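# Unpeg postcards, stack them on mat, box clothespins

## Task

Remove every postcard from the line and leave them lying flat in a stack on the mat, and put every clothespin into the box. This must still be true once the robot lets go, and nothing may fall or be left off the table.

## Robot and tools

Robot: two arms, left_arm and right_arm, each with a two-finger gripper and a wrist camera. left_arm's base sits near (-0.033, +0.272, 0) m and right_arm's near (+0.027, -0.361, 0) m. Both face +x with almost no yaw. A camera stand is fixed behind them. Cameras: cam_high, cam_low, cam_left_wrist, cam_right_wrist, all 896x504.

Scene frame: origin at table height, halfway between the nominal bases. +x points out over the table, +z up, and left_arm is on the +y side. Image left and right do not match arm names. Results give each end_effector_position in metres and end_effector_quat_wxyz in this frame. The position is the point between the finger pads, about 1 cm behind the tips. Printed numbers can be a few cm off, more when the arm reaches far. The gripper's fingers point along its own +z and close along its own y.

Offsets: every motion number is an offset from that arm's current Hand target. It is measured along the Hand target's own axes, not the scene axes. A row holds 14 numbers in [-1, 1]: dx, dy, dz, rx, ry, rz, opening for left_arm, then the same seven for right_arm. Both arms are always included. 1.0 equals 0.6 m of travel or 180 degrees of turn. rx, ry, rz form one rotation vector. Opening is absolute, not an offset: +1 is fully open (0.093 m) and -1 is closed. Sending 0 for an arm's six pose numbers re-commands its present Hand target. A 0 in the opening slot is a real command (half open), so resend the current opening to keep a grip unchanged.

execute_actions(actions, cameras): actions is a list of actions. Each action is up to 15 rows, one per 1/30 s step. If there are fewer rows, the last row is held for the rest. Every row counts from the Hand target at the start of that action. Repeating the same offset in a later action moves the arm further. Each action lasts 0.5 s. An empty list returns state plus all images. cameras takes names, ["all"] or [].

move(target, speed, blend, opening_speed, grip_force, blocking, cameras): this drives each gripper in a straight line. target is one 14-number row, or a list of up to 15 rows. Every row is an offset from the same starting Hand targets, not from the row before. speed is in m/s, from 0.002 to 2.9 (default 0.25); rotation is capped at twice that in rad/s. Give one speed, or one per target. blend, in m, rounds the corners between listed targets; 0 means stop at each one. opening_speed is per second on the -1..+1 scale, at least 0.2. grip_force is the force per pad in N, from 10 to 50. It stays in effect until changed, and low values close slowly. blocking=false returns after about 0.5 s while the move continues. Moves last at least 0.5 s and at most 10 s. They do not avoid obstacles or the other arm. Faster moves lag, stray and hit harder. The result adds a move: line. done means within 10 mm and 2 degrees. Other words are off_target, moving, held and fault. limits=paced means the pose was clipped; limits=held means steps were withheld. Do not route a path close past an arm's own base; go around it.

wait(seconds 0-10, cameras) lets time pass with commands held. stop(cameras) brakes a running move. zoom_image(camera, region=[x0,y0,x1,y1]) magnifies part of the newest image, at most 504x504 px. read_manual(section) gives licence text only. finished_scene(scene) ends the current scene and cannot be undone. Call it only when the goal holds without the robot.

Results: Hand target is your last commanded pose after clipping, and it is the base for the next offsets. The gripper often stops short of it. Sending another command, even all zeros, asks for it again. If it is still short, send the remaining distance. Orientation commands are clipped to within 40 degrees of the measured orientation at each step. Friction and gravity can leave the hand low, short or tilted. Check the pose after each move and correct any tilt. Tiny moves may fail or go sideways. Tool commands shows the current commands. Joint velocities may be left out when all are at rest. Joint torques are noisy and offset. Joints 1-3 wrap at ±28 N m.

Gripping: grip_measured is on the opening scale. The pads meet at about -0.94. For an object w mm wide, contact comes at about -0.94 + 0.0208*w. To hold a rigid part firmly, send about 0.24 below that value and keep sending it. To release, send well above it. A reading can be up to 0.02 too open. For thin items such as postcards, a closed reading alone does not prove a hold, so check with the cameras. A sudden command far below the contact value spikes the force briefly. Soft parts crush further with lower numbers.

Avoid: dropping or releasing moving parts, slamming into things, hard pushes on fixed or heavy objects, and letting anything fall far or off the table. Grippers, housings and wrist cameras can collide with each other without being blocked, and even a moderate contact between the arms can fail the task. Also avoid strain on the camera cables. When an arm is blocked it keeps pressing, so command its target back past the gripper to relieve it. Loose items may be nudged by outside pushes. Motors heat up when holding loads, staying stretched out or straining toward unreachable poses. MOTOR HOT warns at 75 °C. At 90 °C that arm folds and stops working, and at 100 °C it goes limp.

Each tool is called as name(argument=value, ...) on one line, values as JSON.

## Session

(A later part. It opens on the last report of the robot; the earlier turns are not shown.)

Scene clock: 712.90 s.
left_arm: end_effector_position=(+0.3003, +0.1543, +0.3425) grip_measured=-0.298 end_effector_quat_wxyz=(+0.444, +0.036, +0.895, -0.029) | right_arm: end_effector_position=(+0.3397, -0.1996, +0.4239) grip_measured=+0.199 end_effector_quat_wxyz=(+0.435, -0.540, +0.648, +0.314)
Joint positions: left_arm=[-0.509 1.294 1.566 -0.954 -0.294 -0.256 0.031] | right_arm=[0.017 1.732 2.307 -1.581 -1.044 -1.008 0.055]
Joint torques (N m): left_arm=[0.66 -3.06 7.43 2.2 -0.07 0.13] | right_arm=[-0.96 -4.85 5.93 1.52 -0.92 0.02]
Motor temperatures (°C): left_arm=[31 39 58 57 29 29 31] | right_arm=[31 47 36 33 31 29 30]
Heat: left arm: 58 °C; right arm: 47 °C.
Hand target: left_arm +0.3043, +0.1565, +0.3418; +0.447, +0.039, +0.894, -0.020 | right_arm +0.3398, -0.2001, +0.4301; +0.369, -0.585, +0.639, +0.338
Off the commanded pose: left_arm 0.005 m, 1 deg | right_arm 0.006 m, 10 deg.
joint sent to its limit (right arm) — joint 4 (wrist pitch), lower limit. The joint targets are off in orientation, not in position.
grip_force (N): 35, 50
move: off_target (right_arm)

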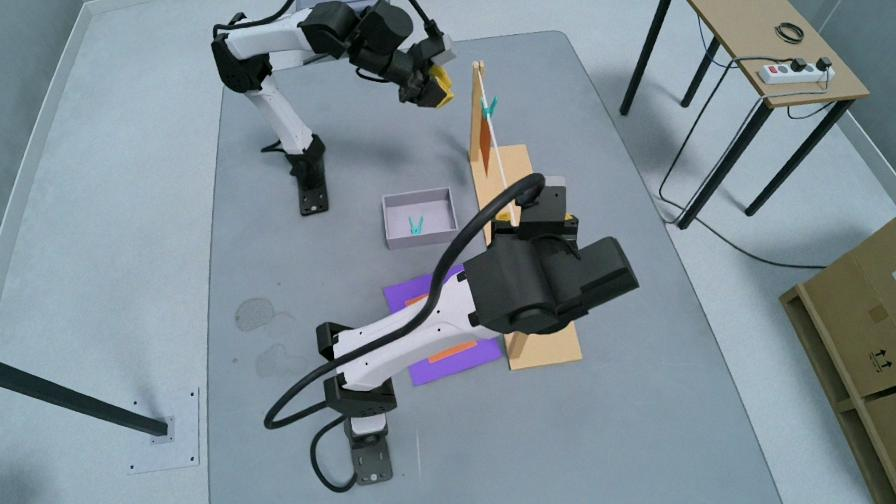

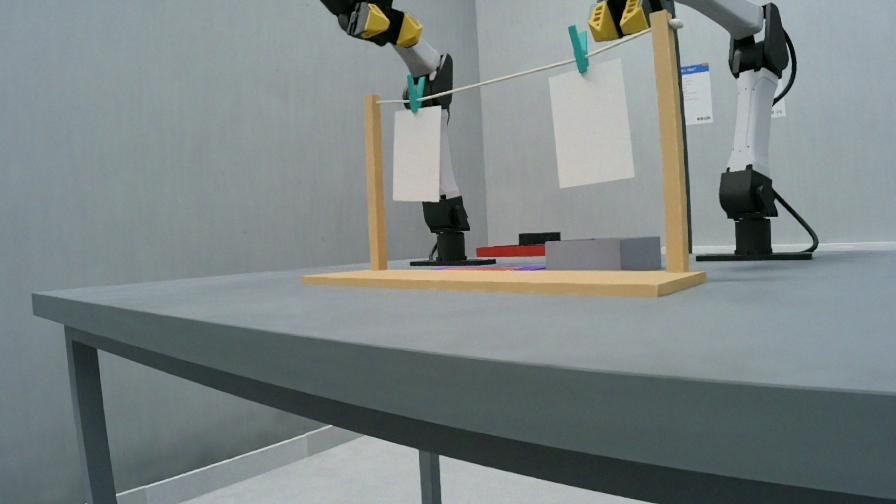

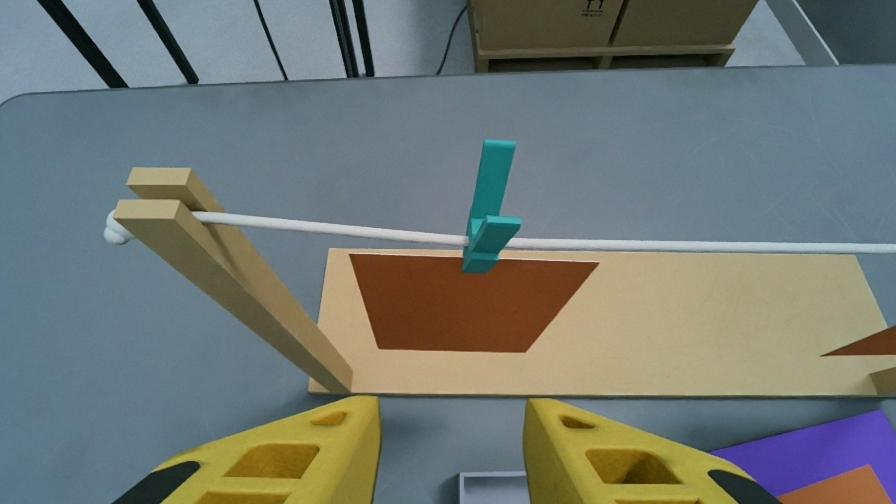

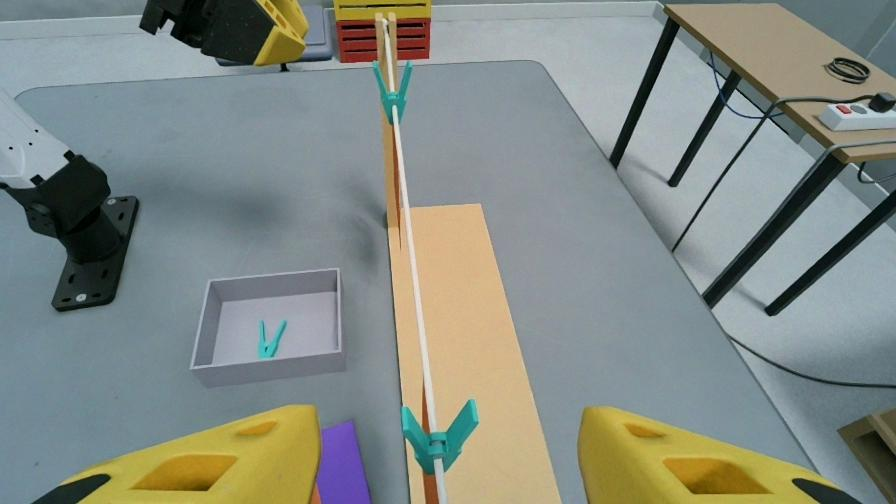

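execute_actions(actions=[])

Scene clock: 750.53 s.
left_arm: end_effector_position=(+0.3003, +0.1543, +0.3425) grip_measured=-0.298 end_effector_quat_wxyz=(+0.444, +0.036, +0.895, -0.029) | right_arm: end_effector_position=(+0.3397, -0.1996, +0.4239) grip_measured=+0.199 end_effector_quat_wxyz=(+0.435, -0.540, +0.648, +0.314)
Joint positions: left_arm=[-0.509 1.294 1.566 -0.954 -0.294 -0.256 0.031] | right_arm=[0.017 1.732 2.307 -1.581 -1.044 -1.007 0.055]
Joint velocities: within noise
Joint torques (N m): left_arm=[0.61 -2.97 7.53 2.19 -0.18 0.16] | right_arm=[-0.95 -4.85 5.94 1.52 -0.92 0]
Motor temperatures (°C): left_arm=[31 35 53 58 29 29 31] | right_arm=[31 46 36 34 31 29 30]
Heat: left arm: 58 °C; right arm: 46 °C.
Hand target: left_arm +0.3042, +0.1564, +0.3418; +0.447, +0.039, +0.894, -0.020 | right_arm +0.3399, -0.2001, +0.4301; +0.369, -0.585, +0.639, +0.338
Tool commands: left_gripper/opening=-0.3 right_gripper/opening=+0.2
Off the commanded pose: left_arm 0.005 m, 1 deg | right_arm 0.006 m, 10 deg.
grip_force (N): 35, 50

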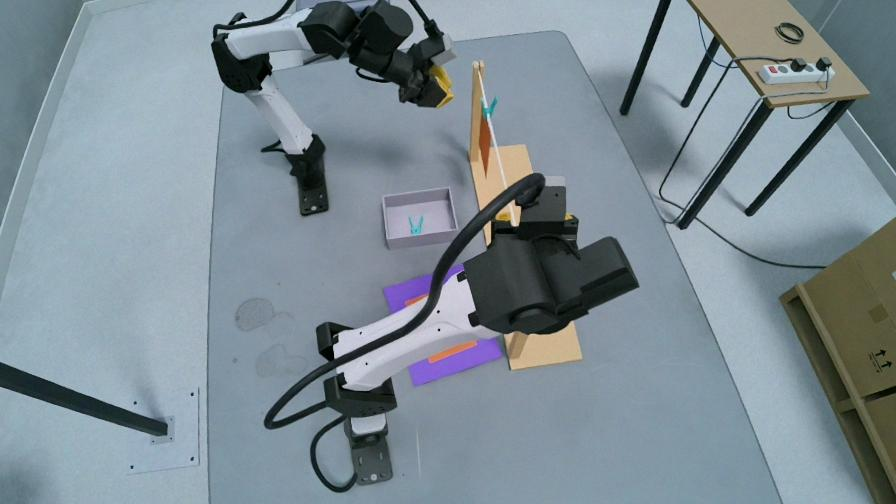

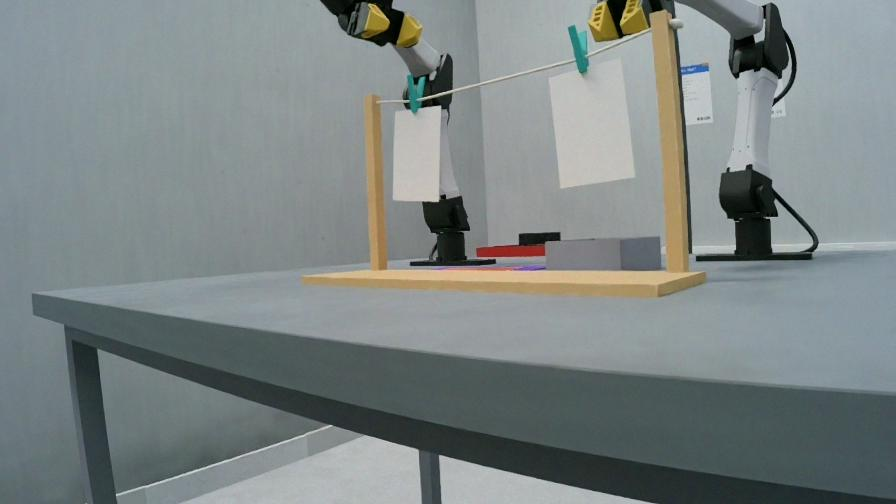

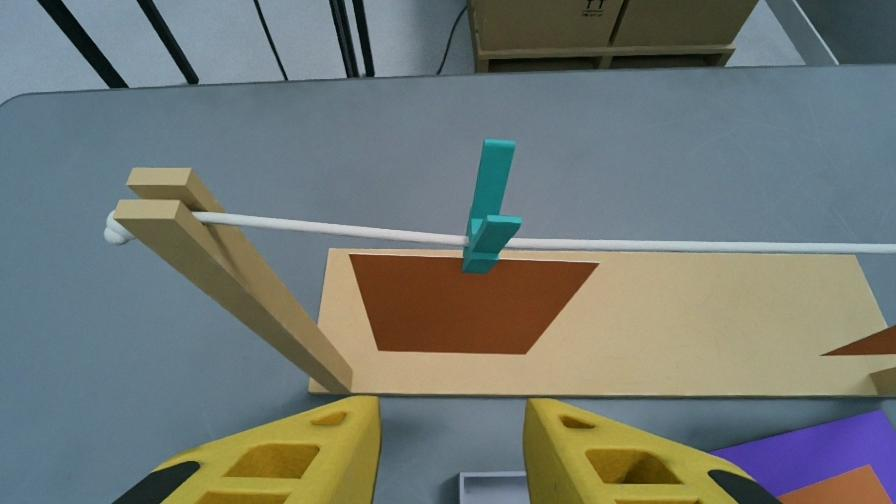

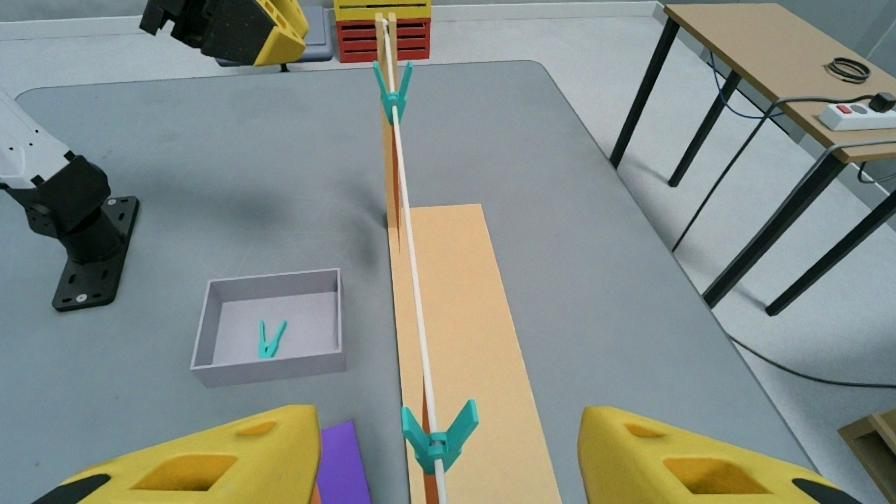

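move(target=[0,-0.0133,0.085,0,0,0,-0.3,0,0,0,0,0,0,0.2], speed=0.12, cameras=["cam_left_wrist"])

Scene clock: 763.27 s.
left_arm: end_effector_position=(+0.3421, +0.1448, +0.3121) grip_measured=-0.298 end_effector_quat_wxyz=(+0.445, +0.033, +0.895, -0.021) | right_arm: end_effector_position=(+0.3396, -0.1995, +0.4239) grip_measured=+0.199 end_effector_quat_wxyz=(+0.435, -0.540, +0.648, +0.314)
Joint positions: left_arm=[-0.48 1.394 1.505 -0.792 -0.289 -0.237 0.031] | right_arm=[0.017 1.732 2.307 -1.581 -1.044 -1.007 0.055]
Joint torques (N m): left_arm=[0.59 -4.41 7.27 2.2 0.04 0.21] | right_arm=[-0.96 -4.83 5.93 1.52 -0.91 0]
Motor temperatures (°C): left_arm=[31 34 52 58 29 29 31] | right_arm=[31 46 36 34 31 29 30]
Heat: left arm: 58 °C; right arm: 46 °C.
Hand target: left_arm +0.3442, +0.1449, +0.3110; +0.446, +0.039, +0.894, -0.020 | right_arm +0.3399, -0.2001, +0.4301; +0.369, -0.585, +0.639, +0.338
Off the commanded pose: left_arm 0.002 m, 1 deg | right_arm 0.006 m, 10 deg.
joint sent to its limit (right arm) — joint 4 (wrist pitch), lower limit. The joint targets are off in orientation, not in position.
grip_force (N): 35, 50
move: off_target (right_arm)
Images, in order (width x height): cam_left_wrist 896x504.

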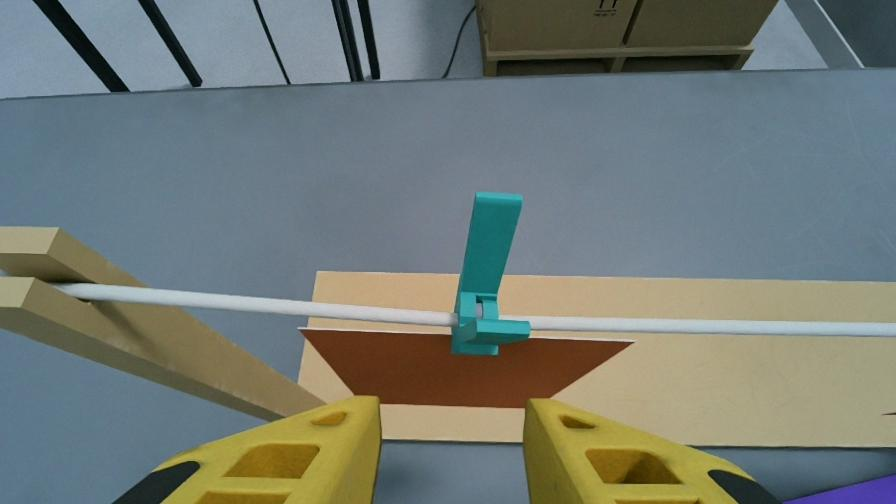

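move(target=[0,-0.0105,0.069,0,0,0,-0.35,0,0,0,0,0,0,0.2], speed=0.1, cameras=["cam_left_wrist"])

Scene clock: 774.70 s.
left_arm: end_effector_position=(+0.3739, +0.1359, +0.2879) grip_measured=-0.348 end_effector_quat_wxyz=(+0.445, +0.032, +0.895, -0.020) | right_arm: end_effector_position=(+0.3396, -0.1995, +0.4239) grip_measured=+0.199 end_effector_quat_wxyz=(+0.435, -0.540, +0.648, +0.314)
Joint positions: left_arm=[-0.461 1.487 1.484 -0.675 -0.275 -0.225 0.028] | right_arm=[0.017 1.732 2.307 -1.581 -1.044 -1.007 0.055]
Joint torques (N m): left_arm=[0.69 -5.14 7.45 2.27 0.08 0.15] | right_arm=[-0.96 -4.83 5.93 1.52 -0.91 0]
Motor temperatures (°C): left_arm=[31 34 52 58 29 29 31] | right_arm=[31 46 36 34 31 29 30]
Heat: left arm: 58 °C; right arm: 46 °C.
Hand target: left_arm +0.3767, +0.1359, +0.2863; +0.447, +0.038, +0.894, -0.020 | right_arm +0.3399, -0.2001, +0.4301; +0.369, -0.585, +0.639, +0.338
Off the commanded pose: left_arm 0.003 m, 1 deg | right_arm 0.006 m, 10 deg.
joint sent to its limit (right arm) — joint 4 (wrist pitch), lower limit. The joint targets are off in orientation, not in position.
grip_force (N): 35, 50
move: off_target (right_arm)
Images, in order (width x height): cam_left_wrist 896x504.

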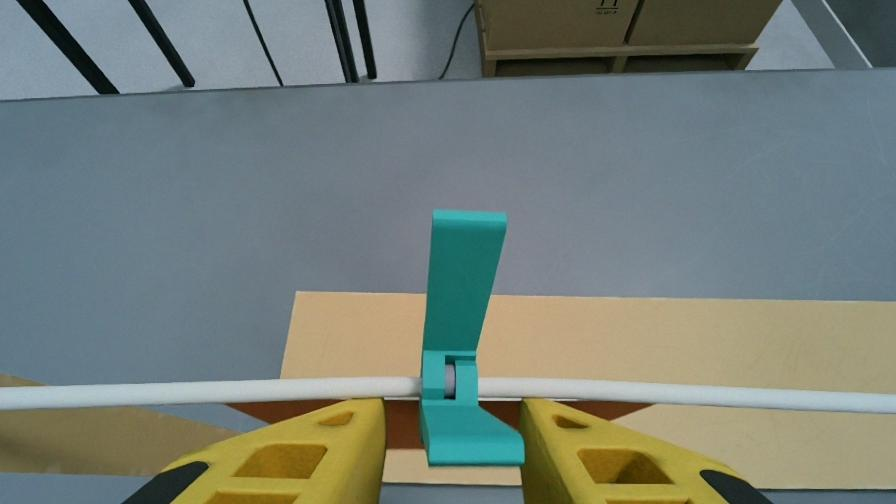

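move(target=[-0.0093,-0.004,-0.0137,0,0,0,-0.35,0,0,0,0,0,0,0.2], speed=0.06, cameras=["cam_left_wrist","cam_right_wrist"])

Scene clock: 807.70 s.
left_arm: end_effector_position=(+0.3716, +0.1369, +0.2847) grip_measured=-0.348 end_effector_quat_wxyz=(+0.438, +0.034, +0.898, -0.018) | right_arm: end_effector_position=(+0.3396, -0.1995, +0.4239) grip_measured=+0.199 end_effector_quat_wxyz=(+0.435, -0.540, +0.648, +0.314)
Joint positions: left_arm=[-0.461 1.487 1.484 -0.692 -0.274 -0.224 0.028] | right_arm=[0.017 1.732 2.307 -1.581 -1.044 -1.007 0.055]
Joint torques (N m): left_arm=[0.01 -5.39 10.91 1.99 -0.01 0.11] | right_arm=[-0.96 -4.83 5.93 1.52 -0.91 0]
Motor temperatures (°C): left_arm=[31 36 54 57 29 29 31] | right_arm=[31 46 36 34 32 29 30]
Heat: left arm: 57 °C; right arm: 46 °C.
Hand target: left_arm +0.3733, +0.1338, +0.2957; +0.447, +0.039, +0.894, -0.020 | right_arm +0.3399, -0.2001, +0.4301; +0.369, -0.585, +0.639, +0.338
Off the commanded pose: left_arm 0.012 m, 1 deg | right_arm 0.006 m, 10 deg.
joint sent to its limit (right arm) — joint 4 (wrist pitch), lower limit. The joint targets are off in orientation, not in position.
grip_force (N): 35, 50
move: off_target (left_arm, right_arm)
Images, in order (width x height): cam_left_wrist 896x504, cam_right_wrist 896x504.

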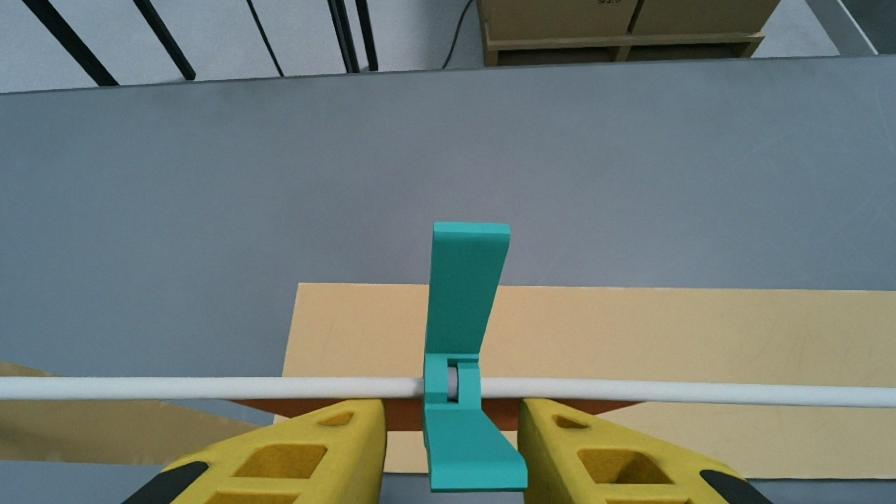

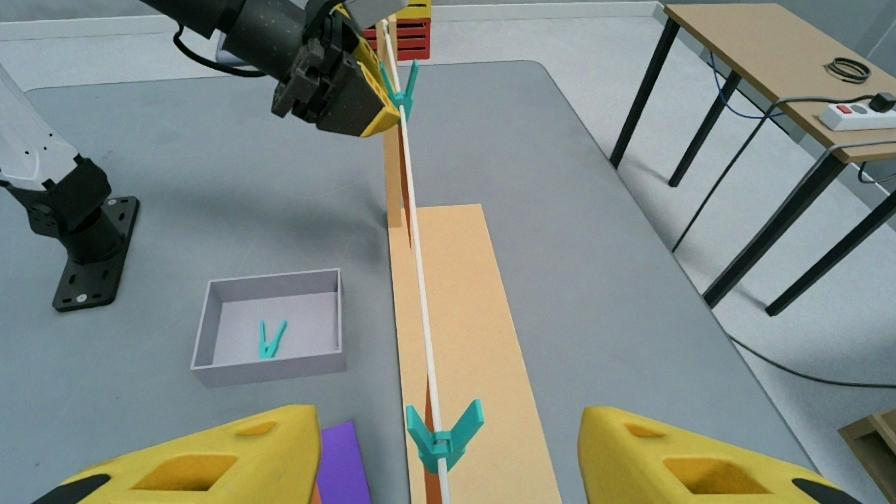

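move(target=[-0.012,0.004,-0.009,0,0,0,-0.35,0,0,0,0,0,0,0.2], speed=0.06, cameras=["cam_left_wrist"])

Scene clock: 817.47 s.
left_arm: end_effector_position=(+0.3705, +0.1373, +0.2983) grip_measured=-0.348 end_effector_quat_wxyz=(+0.443, +0.033, +0.896, -0.020) | right_arm: end_effector_position=(+0.3396, -0.1995, +0.4239) grip_measured=+0.199 end_effector_quat_wxyz=(+0.435, -0.540, +0.648, +0.314)
Joint positions: left_arm=[-0.461 1.487 1.53 -0.726 -0.274 -0.224 0.028] | right_arm=[0.017 1.732 2.307 -1.581 -1.044 -1.007 0.055]
Joint torques (N m): left_arm=[0.58 -4.75 10.52 1.99 0.03 0.11] | right_arm=[-0.95 -4.83 5.93 1.52 -0.91 0]
Motor temperatures (°C): left_arm=[31 36 56 56 29 29 31] | right_arm=[31 45 36 34 32 29 30]
Heat: left arm: 56 °C; right arm: 45 °C.
Hand target: left_arm +0.3734, +0.1362, +0.3048; +0.447, +0.039, +0.894, -0.020 | right_arm +0.3399, -0.2001, +0.4301; +0.369, -0.585, +0.639, +0.338
Off the commanded pose: left_arm 0.007 m, 1 deg | right_arm 0.006 m, 10 deg.
joint sent to its limit (right arm) — joint 4 (wrist pitch), lower limit. The joint targets are off in orientation, not in position.
grip_force (N): 35, 50
move: off_target (right_arm)
Images, in order (width x height): cam_left_wrist 896x504.

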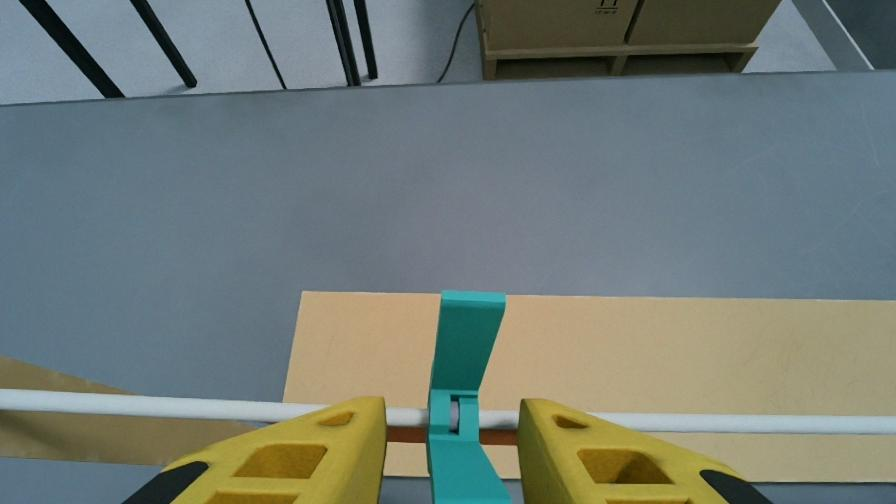

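move(target=[0,0,0,0,0,0,-0.82,0,0,0,0,0,0,0.2], opening_speed=0.5, cameras=["cam_left_wrist"])

Scene clock: 823.53 s.
left_arm: end_effector_position=(+0.3704, +0.1373, +0.2982) grip_measured=-0.814 end_effector_quat_wxyz=(+0.442, +0.033, +0.896, -0.020) | right_arm: end_effector_position=(+0.3396, -0.1995, +0.4239) grip_measured=+0.199 end_effector_quat_wxyz=(+0.435, -0.540, +0.648, +0.314)
Joint positions: left_arm=[-0.461 1.487 1.53 -0.727 -0.274 -0.224 0.006] | right_arm=[0.017 1.732 2.307 -1.581 -1.044 -1.007 0.055]
Joint torques (N m): left_arm=[0.8 -4.71 10.74 2.02 0.09 0.09] | right_arm=[-0.95 -4.83 5.93 1.52 -0.91 0]
Motor temperatures (°C): left_arm=[31 36 57 56 29 29 31] | right_arm=[31 45 36 35 32 29 30]
Heat: left arm: 57 °C; right arm: 45 °C.
Hand target: left_arm +0.3734, +0.1362, +0.3048; +0.447, +0.039, +0.894, -0.020 | right_arm +0.3399, -0.2001, +0.4301; +0.369, -0.585, +0.639, +0.338
Off the commanded pose: left_arm 0.007 m, 1 deg | right_arm 0.006 m, 10 deg.
joint sent to its limit (right arm) — joint 4 (wrist pitch), lower limit. The joint targets are off in orientation, not in position.
grip_force (N): 35, 50
move: off_target (right_arm)
Images, in order (width x height): cam_left_wrist 896x504.

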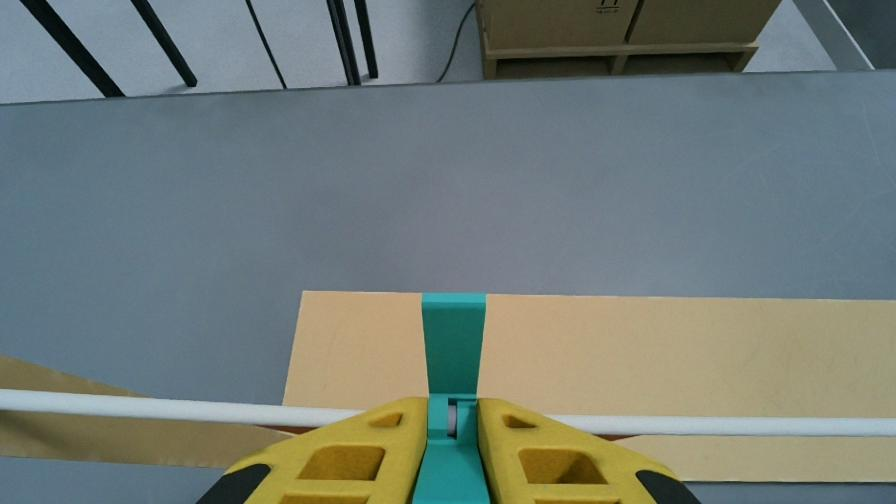

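move(target=[0,-0.1,0,0,0,0,-0.82,0,0,0,0,0,0,0.2], speed=0.08, cameras=["cam_left_wrist","cam_right_wrist"])

Scene clock: 830.10 s.
left_arm: end_effector_position=(+0.3677, +0.0937, +0.2979) grip_measured=-0.818 end_effector_quat_wxyz=(+0.442, +0.035, +0.896, +0.009) | right_arm: end_effector_position=(+0.3396, -0.1995, +0.4239) grip_measured=+0.199 end_effector_quat_wxyz=(+0.435, -0.540, +0.648, +0.314)
Joint positions: left_arm=[-0.614 1.586 1.639 -0.791 -0.438 -0.309 0.006] | right_arm=[0.017 1.732 2.307 -1.581 -1.044 -1.007 0.055]
Joint velocities: left_arm=[0.017 0.012 0.002 -0.022 -0.022 -0.022 0.011] | right_arm=[within noise]
Joint torques (N m): left_arm=[-1.31 -5.27 10.55 2.11 0.26 -0.29] | right_arm=[-0.96 -4.85 5.93 1.52 -0.92 0]
Motor temperatures (°C): left_arm=[31 36 58 56 29 29 31] | right_arm=[31 45 36 35 32 29 30]
Heat: left arm: 58 °C; right arm: 45 °C.
Hand target: left_arm +0.3682, +0.0762, +0.3048; +0.447, +0.039, +0.894, -0.020 | right_arm +0.3399, -0.2001, +0.4301; +0.369, -0.585, +0.639, +0.338
Off the commanded pose: left_arm 0.019 m, 3 deg | right_arm 0.006 m, 10 deg.
joint sent to its limit (right arm) — joint 4 (wrist pitch), lower limit. The joint targets are off in orientation, not in position.
grip_force (N): 35, 50
move: off_target (left_arm, right_arm)
Images, in order (width x height): cam_left_wrist 896x504, cam_right_wrist 896x504.

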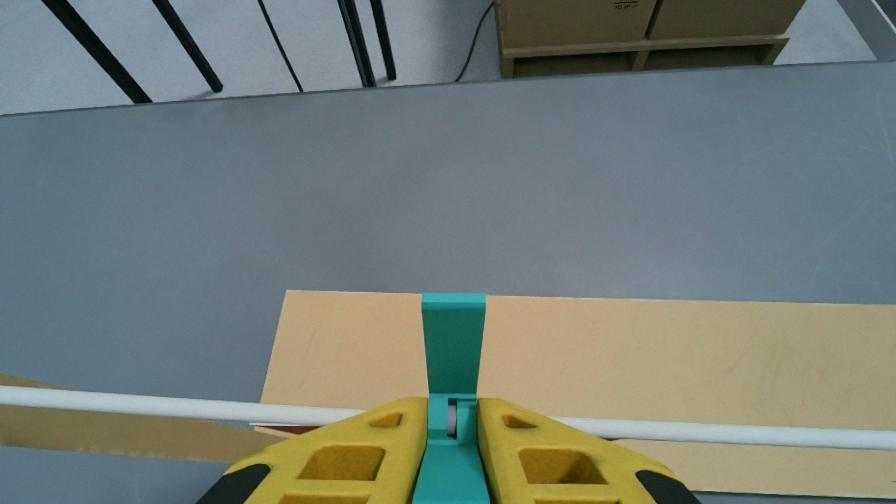

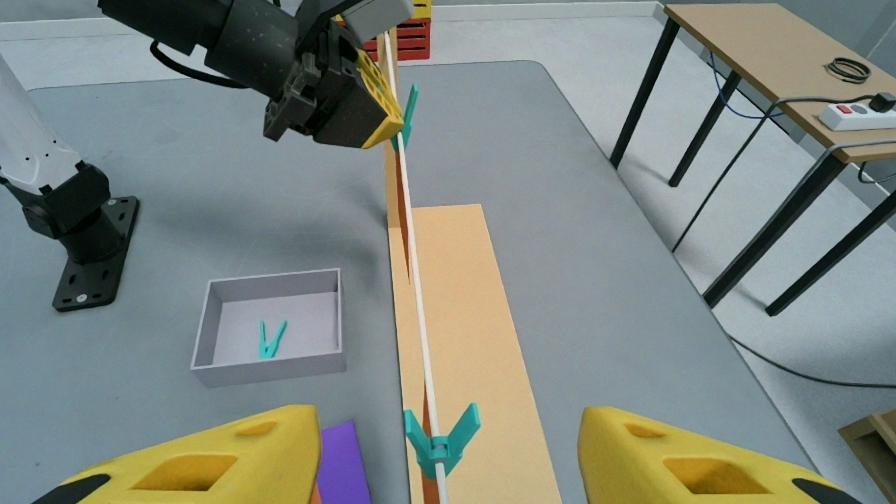

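move(target=[0,-0.1567,0,0,0,0,-0.82,0,0,0,0,0,0,0.2], speed=0.08, cameras=["cam_high","cam_left_wrist","cam_right_wrist"])

Scene clock: 836.90 s.
left_arm: end_effector_position=(+0.3613, +0.0014, +0.2988) grip_measured=-0.819 end_effector_quat_wxyz=(+0.442, +0.039, +0.896, +0.013) | right_arm: end_effector_position=(+0.3396, -0.1995, +0.4239) grip_measured=+0.199 end_effector_quat_wxyz=(+0.435, -0.540, +0.648, +0.314)
Joint positions: left_arm=[-0.832 1.83 1.943 -0.94 -0.595 -0.475 0.006] | right_arm=[0.017 1.732 2.307 -1.581 -1.044 -1.007 0.055]
Joint velocities: left_arm=[-0.007 -0.017 -0.007 -0.037 -0.022 0.037 0.012] | right_arm=[within noise]
Joint torques (N m): left_arm=[-1.37 -6.94 10.33 2.08 0.17 -0.23] | right_arm=[-0.96 -4.83 5.93 1.52 -0.92 0]
Motor temperatures (°C): left_arm=[31 36 57 56 29 29 31] | right_arm=[31 45 36 35 32 29 30]
Heat: left arm: 57 °C; right arm: 45 °C.
Hand target: left_arm +0.3600, -0.0174, +0.3048; +0.447, +0.039, +0.894, -0.020 | right_arm +0.3399, -0.2001, +0.4301; +0.369, -0.585, +0.639, +0.338
Off the commanded pose: left_arm 0.020 m, 4 deg | right_arm 0.006 m, 10 deg.
joint sent to its limit (right arm) — joint 4 (wrist pitch), lower limit. The joint targets are off in orientation, not in position.
grip_force (N): 35, 50
move: off_target (left_arm, right_arm)
Images, in order (width x height): cam_high 896x504, cam_left_wrist 896x504, cam_right_wrist 896x504.

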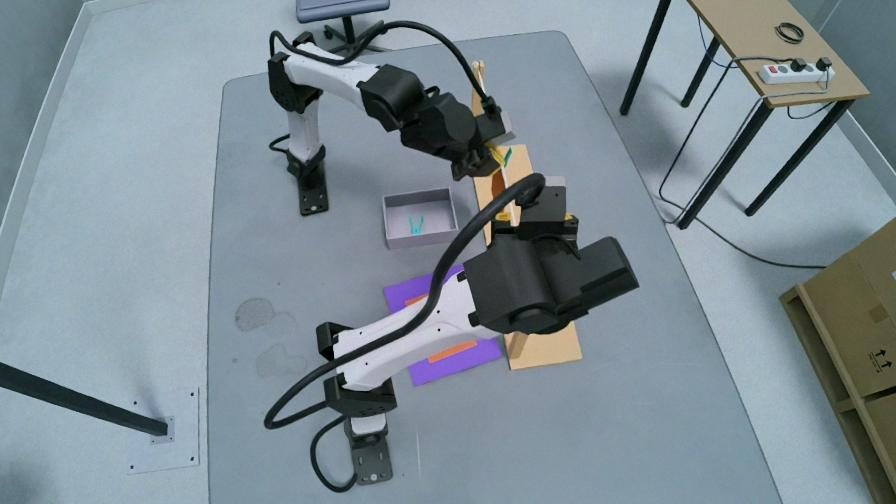

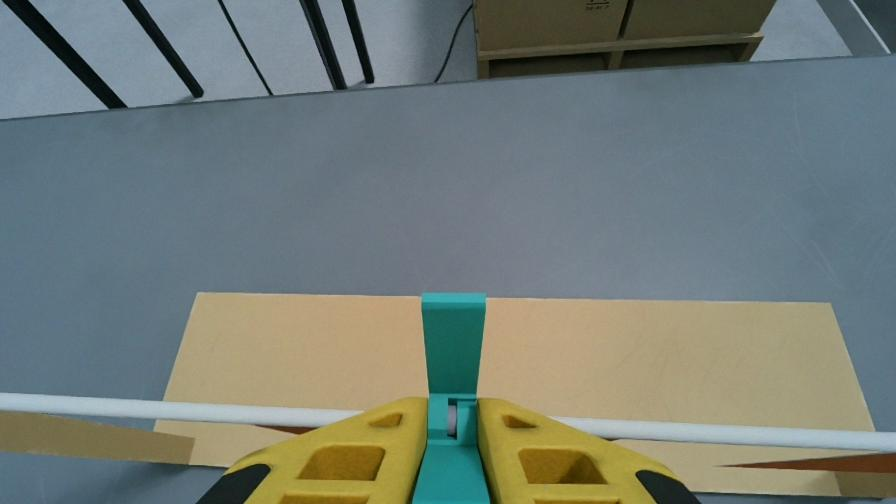

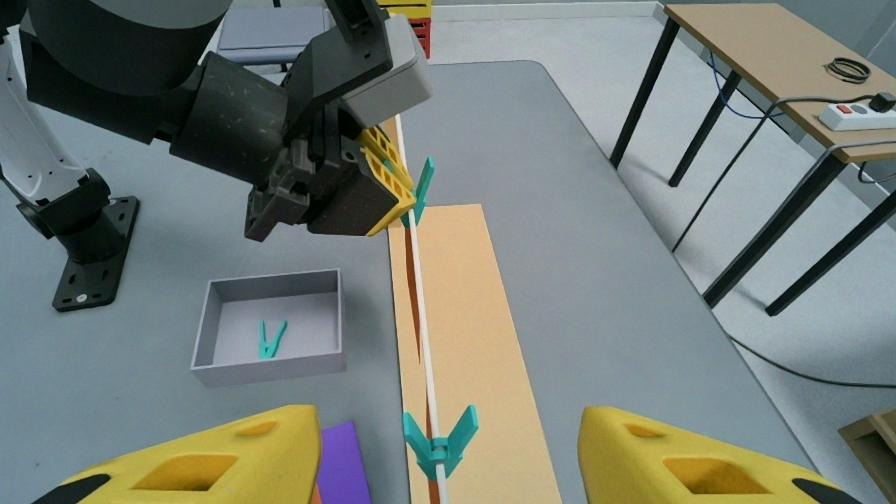

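move(target=[[0,0.027,0,0,0,0,-0.82,0,0,0,0,0,0,0.2],[0,0.027,0,0,0,0,-0.35,0,0,0,0,0,0,0.2]], speed=0.08, opening_speed=0.4, cameras=["cam_left_wrist"])

Scene clock: 845.63 s.
left_arm: end_effector_position=(+0.3650, -0.0027, +0.2948) grip_measured=-0.352 end_effector_quat_wxyz=(+0.438, +0.038, +0.898, -0.010) | right_arm: end_effector_position=(+0.3396, -0.1995, +0.4239) grip_measured=+0.199 end_effector_quat_wxyz=(+0.435, -0.540, +0.648, +0.314)
Joint positions: left_arm=[-0.817 1.826 1.921 -0.901 -0.546 -0.476 0.028] | right_arm=[0.017 1.732 2.307 -1.581 -1.044 -1.007 0.055]
Joint torques (N m): left_arm=[0.46 -10.22 7.09 2 -0.05 0.03] | right_arm=[-0.96 -4.83 5.94 1.52 -0.92 0]
Motor temperatures (°C): left_arm=[31 37 57 55 29 29 31] | right_arm=[31 45 36 35 32 29 30]
Heat: left arm: 57 °C; right arm: 45 °C.
Hand target: left_arm +0.3615, -0.0012, +0.3050; +0.447, +0.039, +0.894, -0.020 | right_arm +0.3399, -0.2001, +0.4301; +0.369, -0.585, +0.639, +0.338
Off the commanded pose: left_arm 0.011 m, 2 deg | right_arm 0.006 m, 10 deg.
joint sent to its limit (right arm) — joint 4 (wrist pitch), lower limit. The joint targets are off in orientation, not in position.
grip_force (N): 35, 50
move: off_target (left_arm, right_arm); target 2's new opening was sent with left_arm's hand 0.012 m and 3 deg from that target
Images, in order (width x height): cam_left_wrist 896x504.

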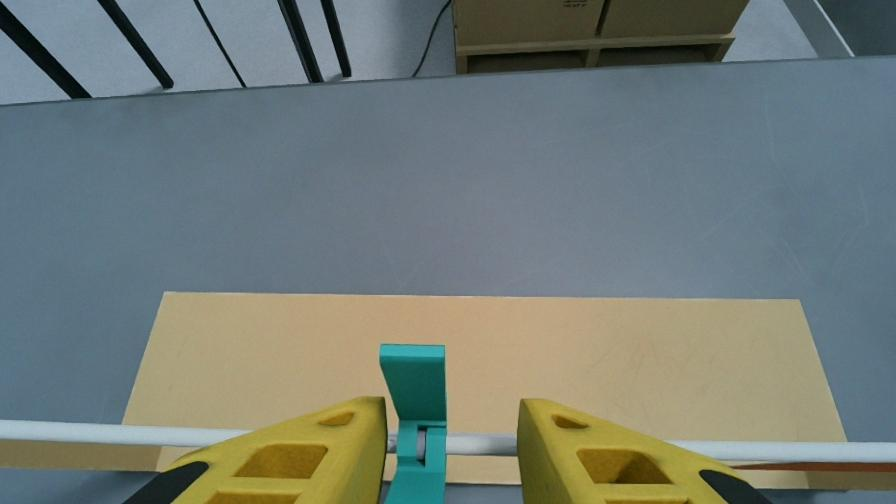

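move(target=[[0,0,-0.15,0,0,0,-0.35,0,0,0,0,0,0,0.5],[0.2202,0.0211,-0.2796,0.1818,-0.1818,-0.4755,0.4,0.0043,-0.0097,0.2295,0,0,0,0.5]], speed=[0.1,0.2], cameras=["all"])

Scene clock: 886.70 s.
left_arm: end_effector_position=(+0.1507, +0.0285, +0.3054) grip_measured=+0.398 end_effector_quat_wxyz=(+0.489, -0.460, +0.492, -0.554) | right_arm: end_effector_position=(+0.3529, -0.0862, +0.3633) grip_measured=+0.499 end_effector_quat_wxyz=(+0.369, -0.583, +0.639, +0.339)
Joint positions: left_arm=[-1.528 1.244 0.559 1.178 -1.377 -1.114 0.064] | right_arm=[0.358 1.792 2.109 -1.209 -0.878 -0.759 0.069]
Joint torques (N m): left_arm=[0.25 -2.22 6.09 1.36 0.28 0.32] | right_arm=[0.24 -6.41 4.52 2.06 -0.49 0.02]
Heat: left arm: 54 °C; right arm: 45 °C.
Hand target: left_arm +0.1500, +0.0299, +0.2999; +0.498, -0.457, +0.498, -0.543 | right_arm +0.3560, -0.0830, +0.3592; +0.369, -0.585, +0.638, +0.338
Off the commanded pose: left_arm 0.006 m, 2 deg | right_arm 0.006 m, 0 deg.
grip_force (N): 35, 50
move: done

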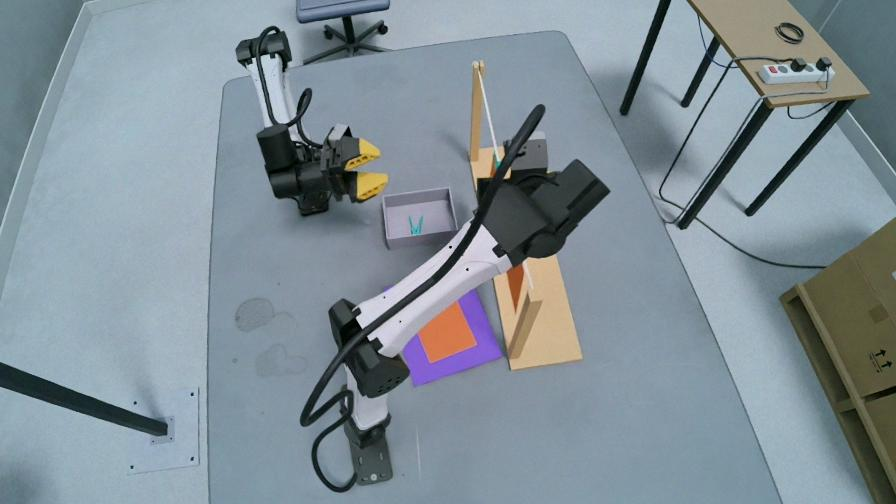

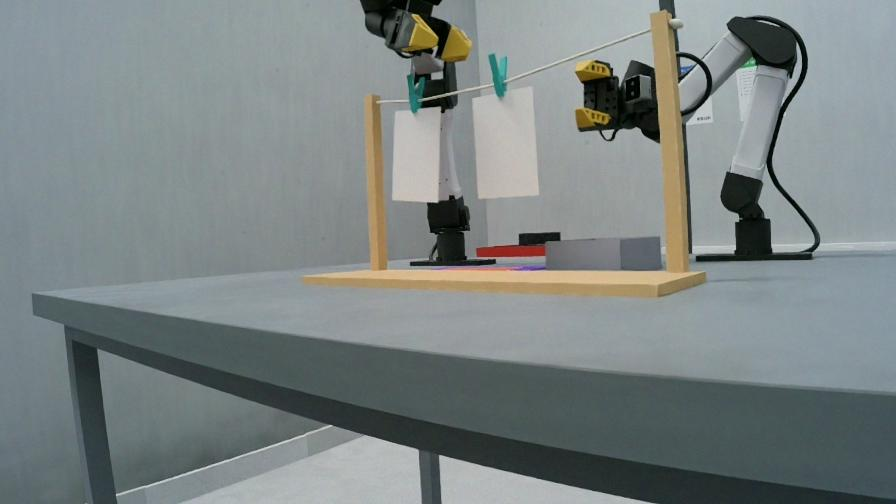

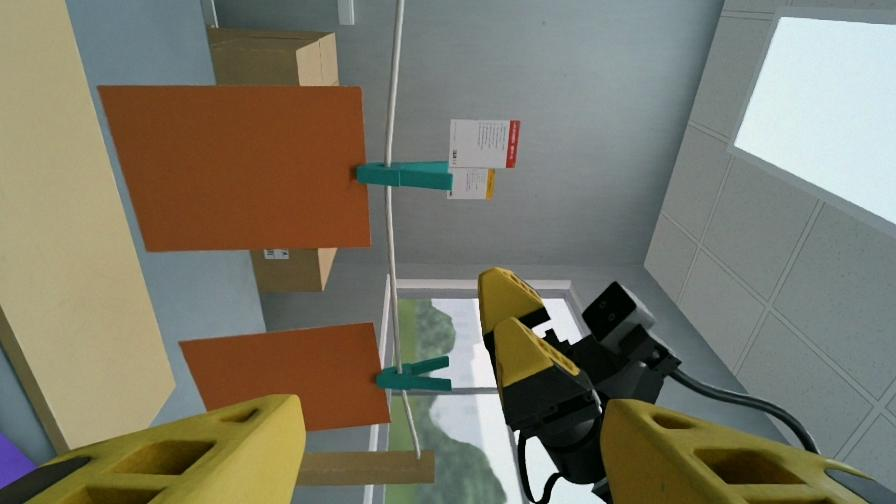

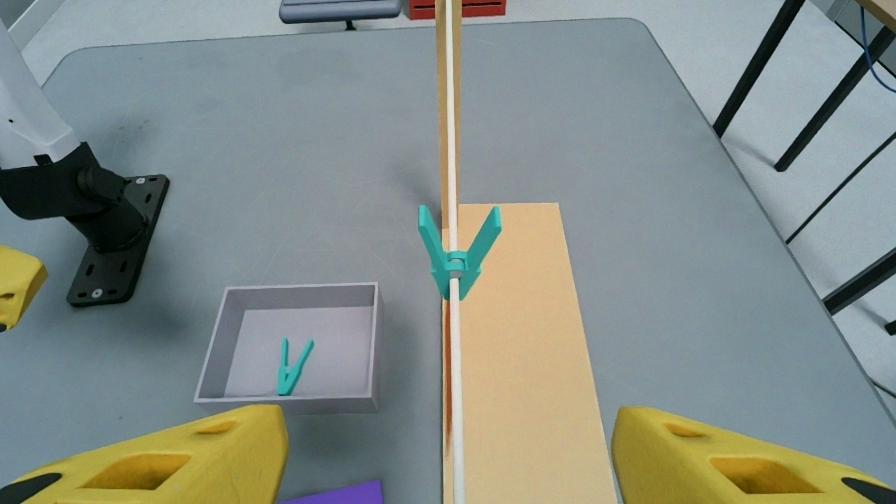

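move(target=[0,0,0,0,0,0,0.4,0,-0.004,0.095,0,0,0,0.25], speed=0.12, cameras=["cam_right_wrist"])

Scene clock: 897.43 s.
left_arm: end_effector_position=(+0.1507, +0.0288, +0.3061) grip_measured=+0.398 end_effector_quat_wxyz=(+0.488, -0.461, +0.491, -0.555) | right_arm: end_effector_position=(+0.3605, -0.0364, +0.3341) grip_measured=+0.251 end_effector_quat_wxyz=(+0.368, -0.584, +0.639, +0.340)
Joint positions: left_arm=[-1.528 1.244 0.559 1.184 -1.377 -1.11 0.064] | right_arm=[0.475 1.821 1.996 -0.976 -0.802 -0.632 0.057]
Joint torques (N m): left_arm=[-0.05 -2.07 5.7 1.43 0.26 0.33] | right_arm=[0.02 -7.38 4.82 2.26 -0.42 0.03]
Heat: left arm: 54 °C; right arm: 46 °C.
Hand target: left_arm +0.1500, +0.0299, +0.2999; +0.498, -0.457, +0.498, -0.543 | right_arm +0.3629, -0.0340, +0.3307; +0.369, -0.585, +0.639, +0.338
Off the commanded pose: left_arm 0.006 m, 2 deg | right_arm 0.005 m, 0 deg.
grip_force (N): 35, 50
move: done
Images, in order (width x height): cam_right_wrist 896x504.

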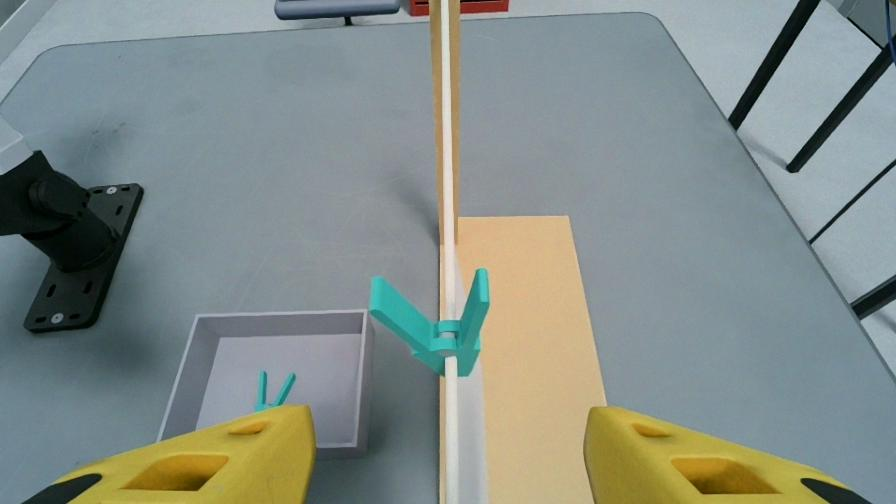

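wait(seconds=0.5, cameras=["cam_right_wrist","cam_left_wrist"])

Scene clock: 906.03 s.
left_arm: end_effector_position=(+0.1507, +0.0288, +0.3061) grip_measured=+0.398 end_effector_quat_wxyz=(+0.488, -0.461, +0.491, -0.555) | right_arm: end_effector_position=(+0.3605, -0.0364, +0.3341) grip_measured=+0.251 end_effector_quat_wxyz=(+0.368, -0.584, +0.639, +0.340)
Joint positions: left_arm=[-1.528 1.244 0.559 1.184 -1.377 -1.11 0.064] | right_arm=[0.475 1.821 1.996 -0.975 -0.802 -0.632 0.057]
Joint torques (N m): left_arm=[-0.08 -1.85 6.17 1.32 0.26 0.32] | right_arm=[0.02 -7.38 4.82 2.26 -0.42 0.02]
Heat: left arm: 54 °C; right arm: 47 °C.
Hand target: left_arm +0.1500, +0.0299, +0.2999; +0.498, -0.457, +0.498, -0.543 | right_arm +0.3629, -0.0340, +0.3307; +0.369, -0.585, +0.638, +0.338
Tool commands: left_gripper/opening=+0.4 right_gripper/opening=+0.25
Off the commanded pose: left_arm 0.006 m, 2 deg | right_arm 0.005 m, 0 deg.
grip_force (N): 35, 50
wait: 0.50 s; at rest from the start
Images, in order (width x height): cam_left_wrist 896x504, cam_right_wrist 896x504.

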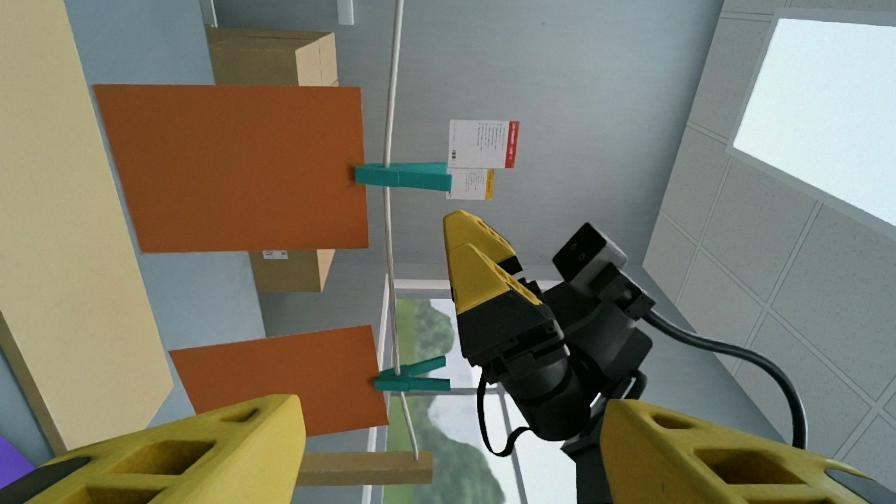

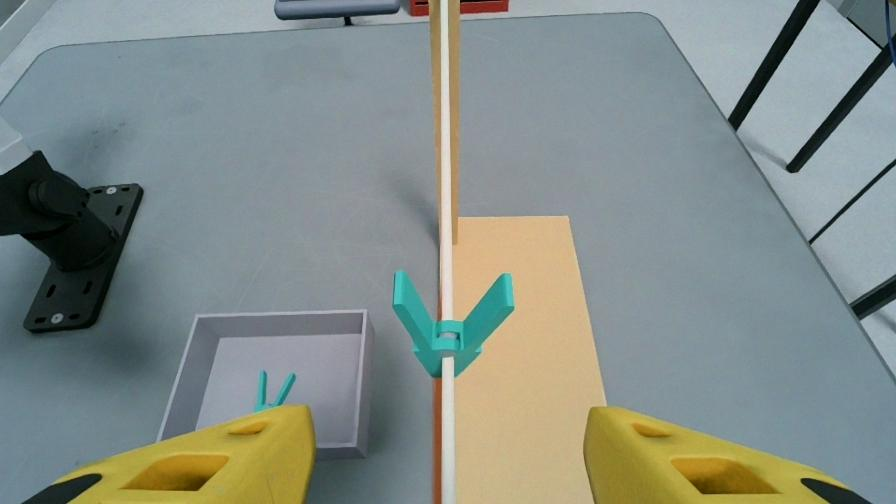

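move(target=[0,0,0,0,0,0,0.4,0,0,0.055,0,0,0,0.2], speed=0.1, cameras=["cam_right_wrist"])

Scene clock: 915.67 s.
left_arm: end_effector_position=(+0.1507, +0.0288, +0.3061) grip_measured=+0.398 end_effector_quat_wxyz=(+0.488, -0.461, +0.491, -0.555) | right_arm: end_effector_position=(+0.3627, -0.0083, +0.3182) grip_measured=+0.201 end_effector_quat_wxyz=(+0.368, -0.585, +0.639, +0.340)
Joint positions: left_arm=[-1.528 1.244 0.559 1.184 -1.377 -1.11 0.064] | right_arm=[0.536 1.852 1.959 -0.865 -0.759 -0.572 0.055]
Joint torques (N m): left_arm=[-0.2 -2.33 5.81 1.36 0.28 0.31] | right_arm=[0.02 -7.65 5.05 2.35 -0.39 0.03]
Heat: left arm: 53 °C; right arm: 48 °C.
Hand target: left_arm +0.1500, +0.0299, +0.2998; +0.498, -0.457, +0.498, -0.543 | right_arm +0.3653, -0.0056, +0.3143; +0.369, -0.585, +0.638, +0.338
Off the commanded pose: left_arm 0.006 m, 2 deg | right_arm 0.005 m, 0 deg.
grip_force (N): 35, 50
move: done
Images, in order (width x height): cam_right_wrist 896x504.

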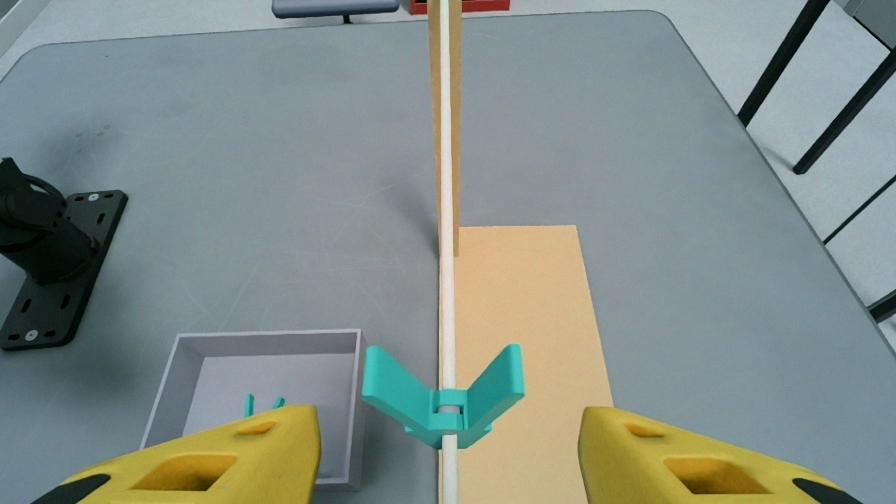

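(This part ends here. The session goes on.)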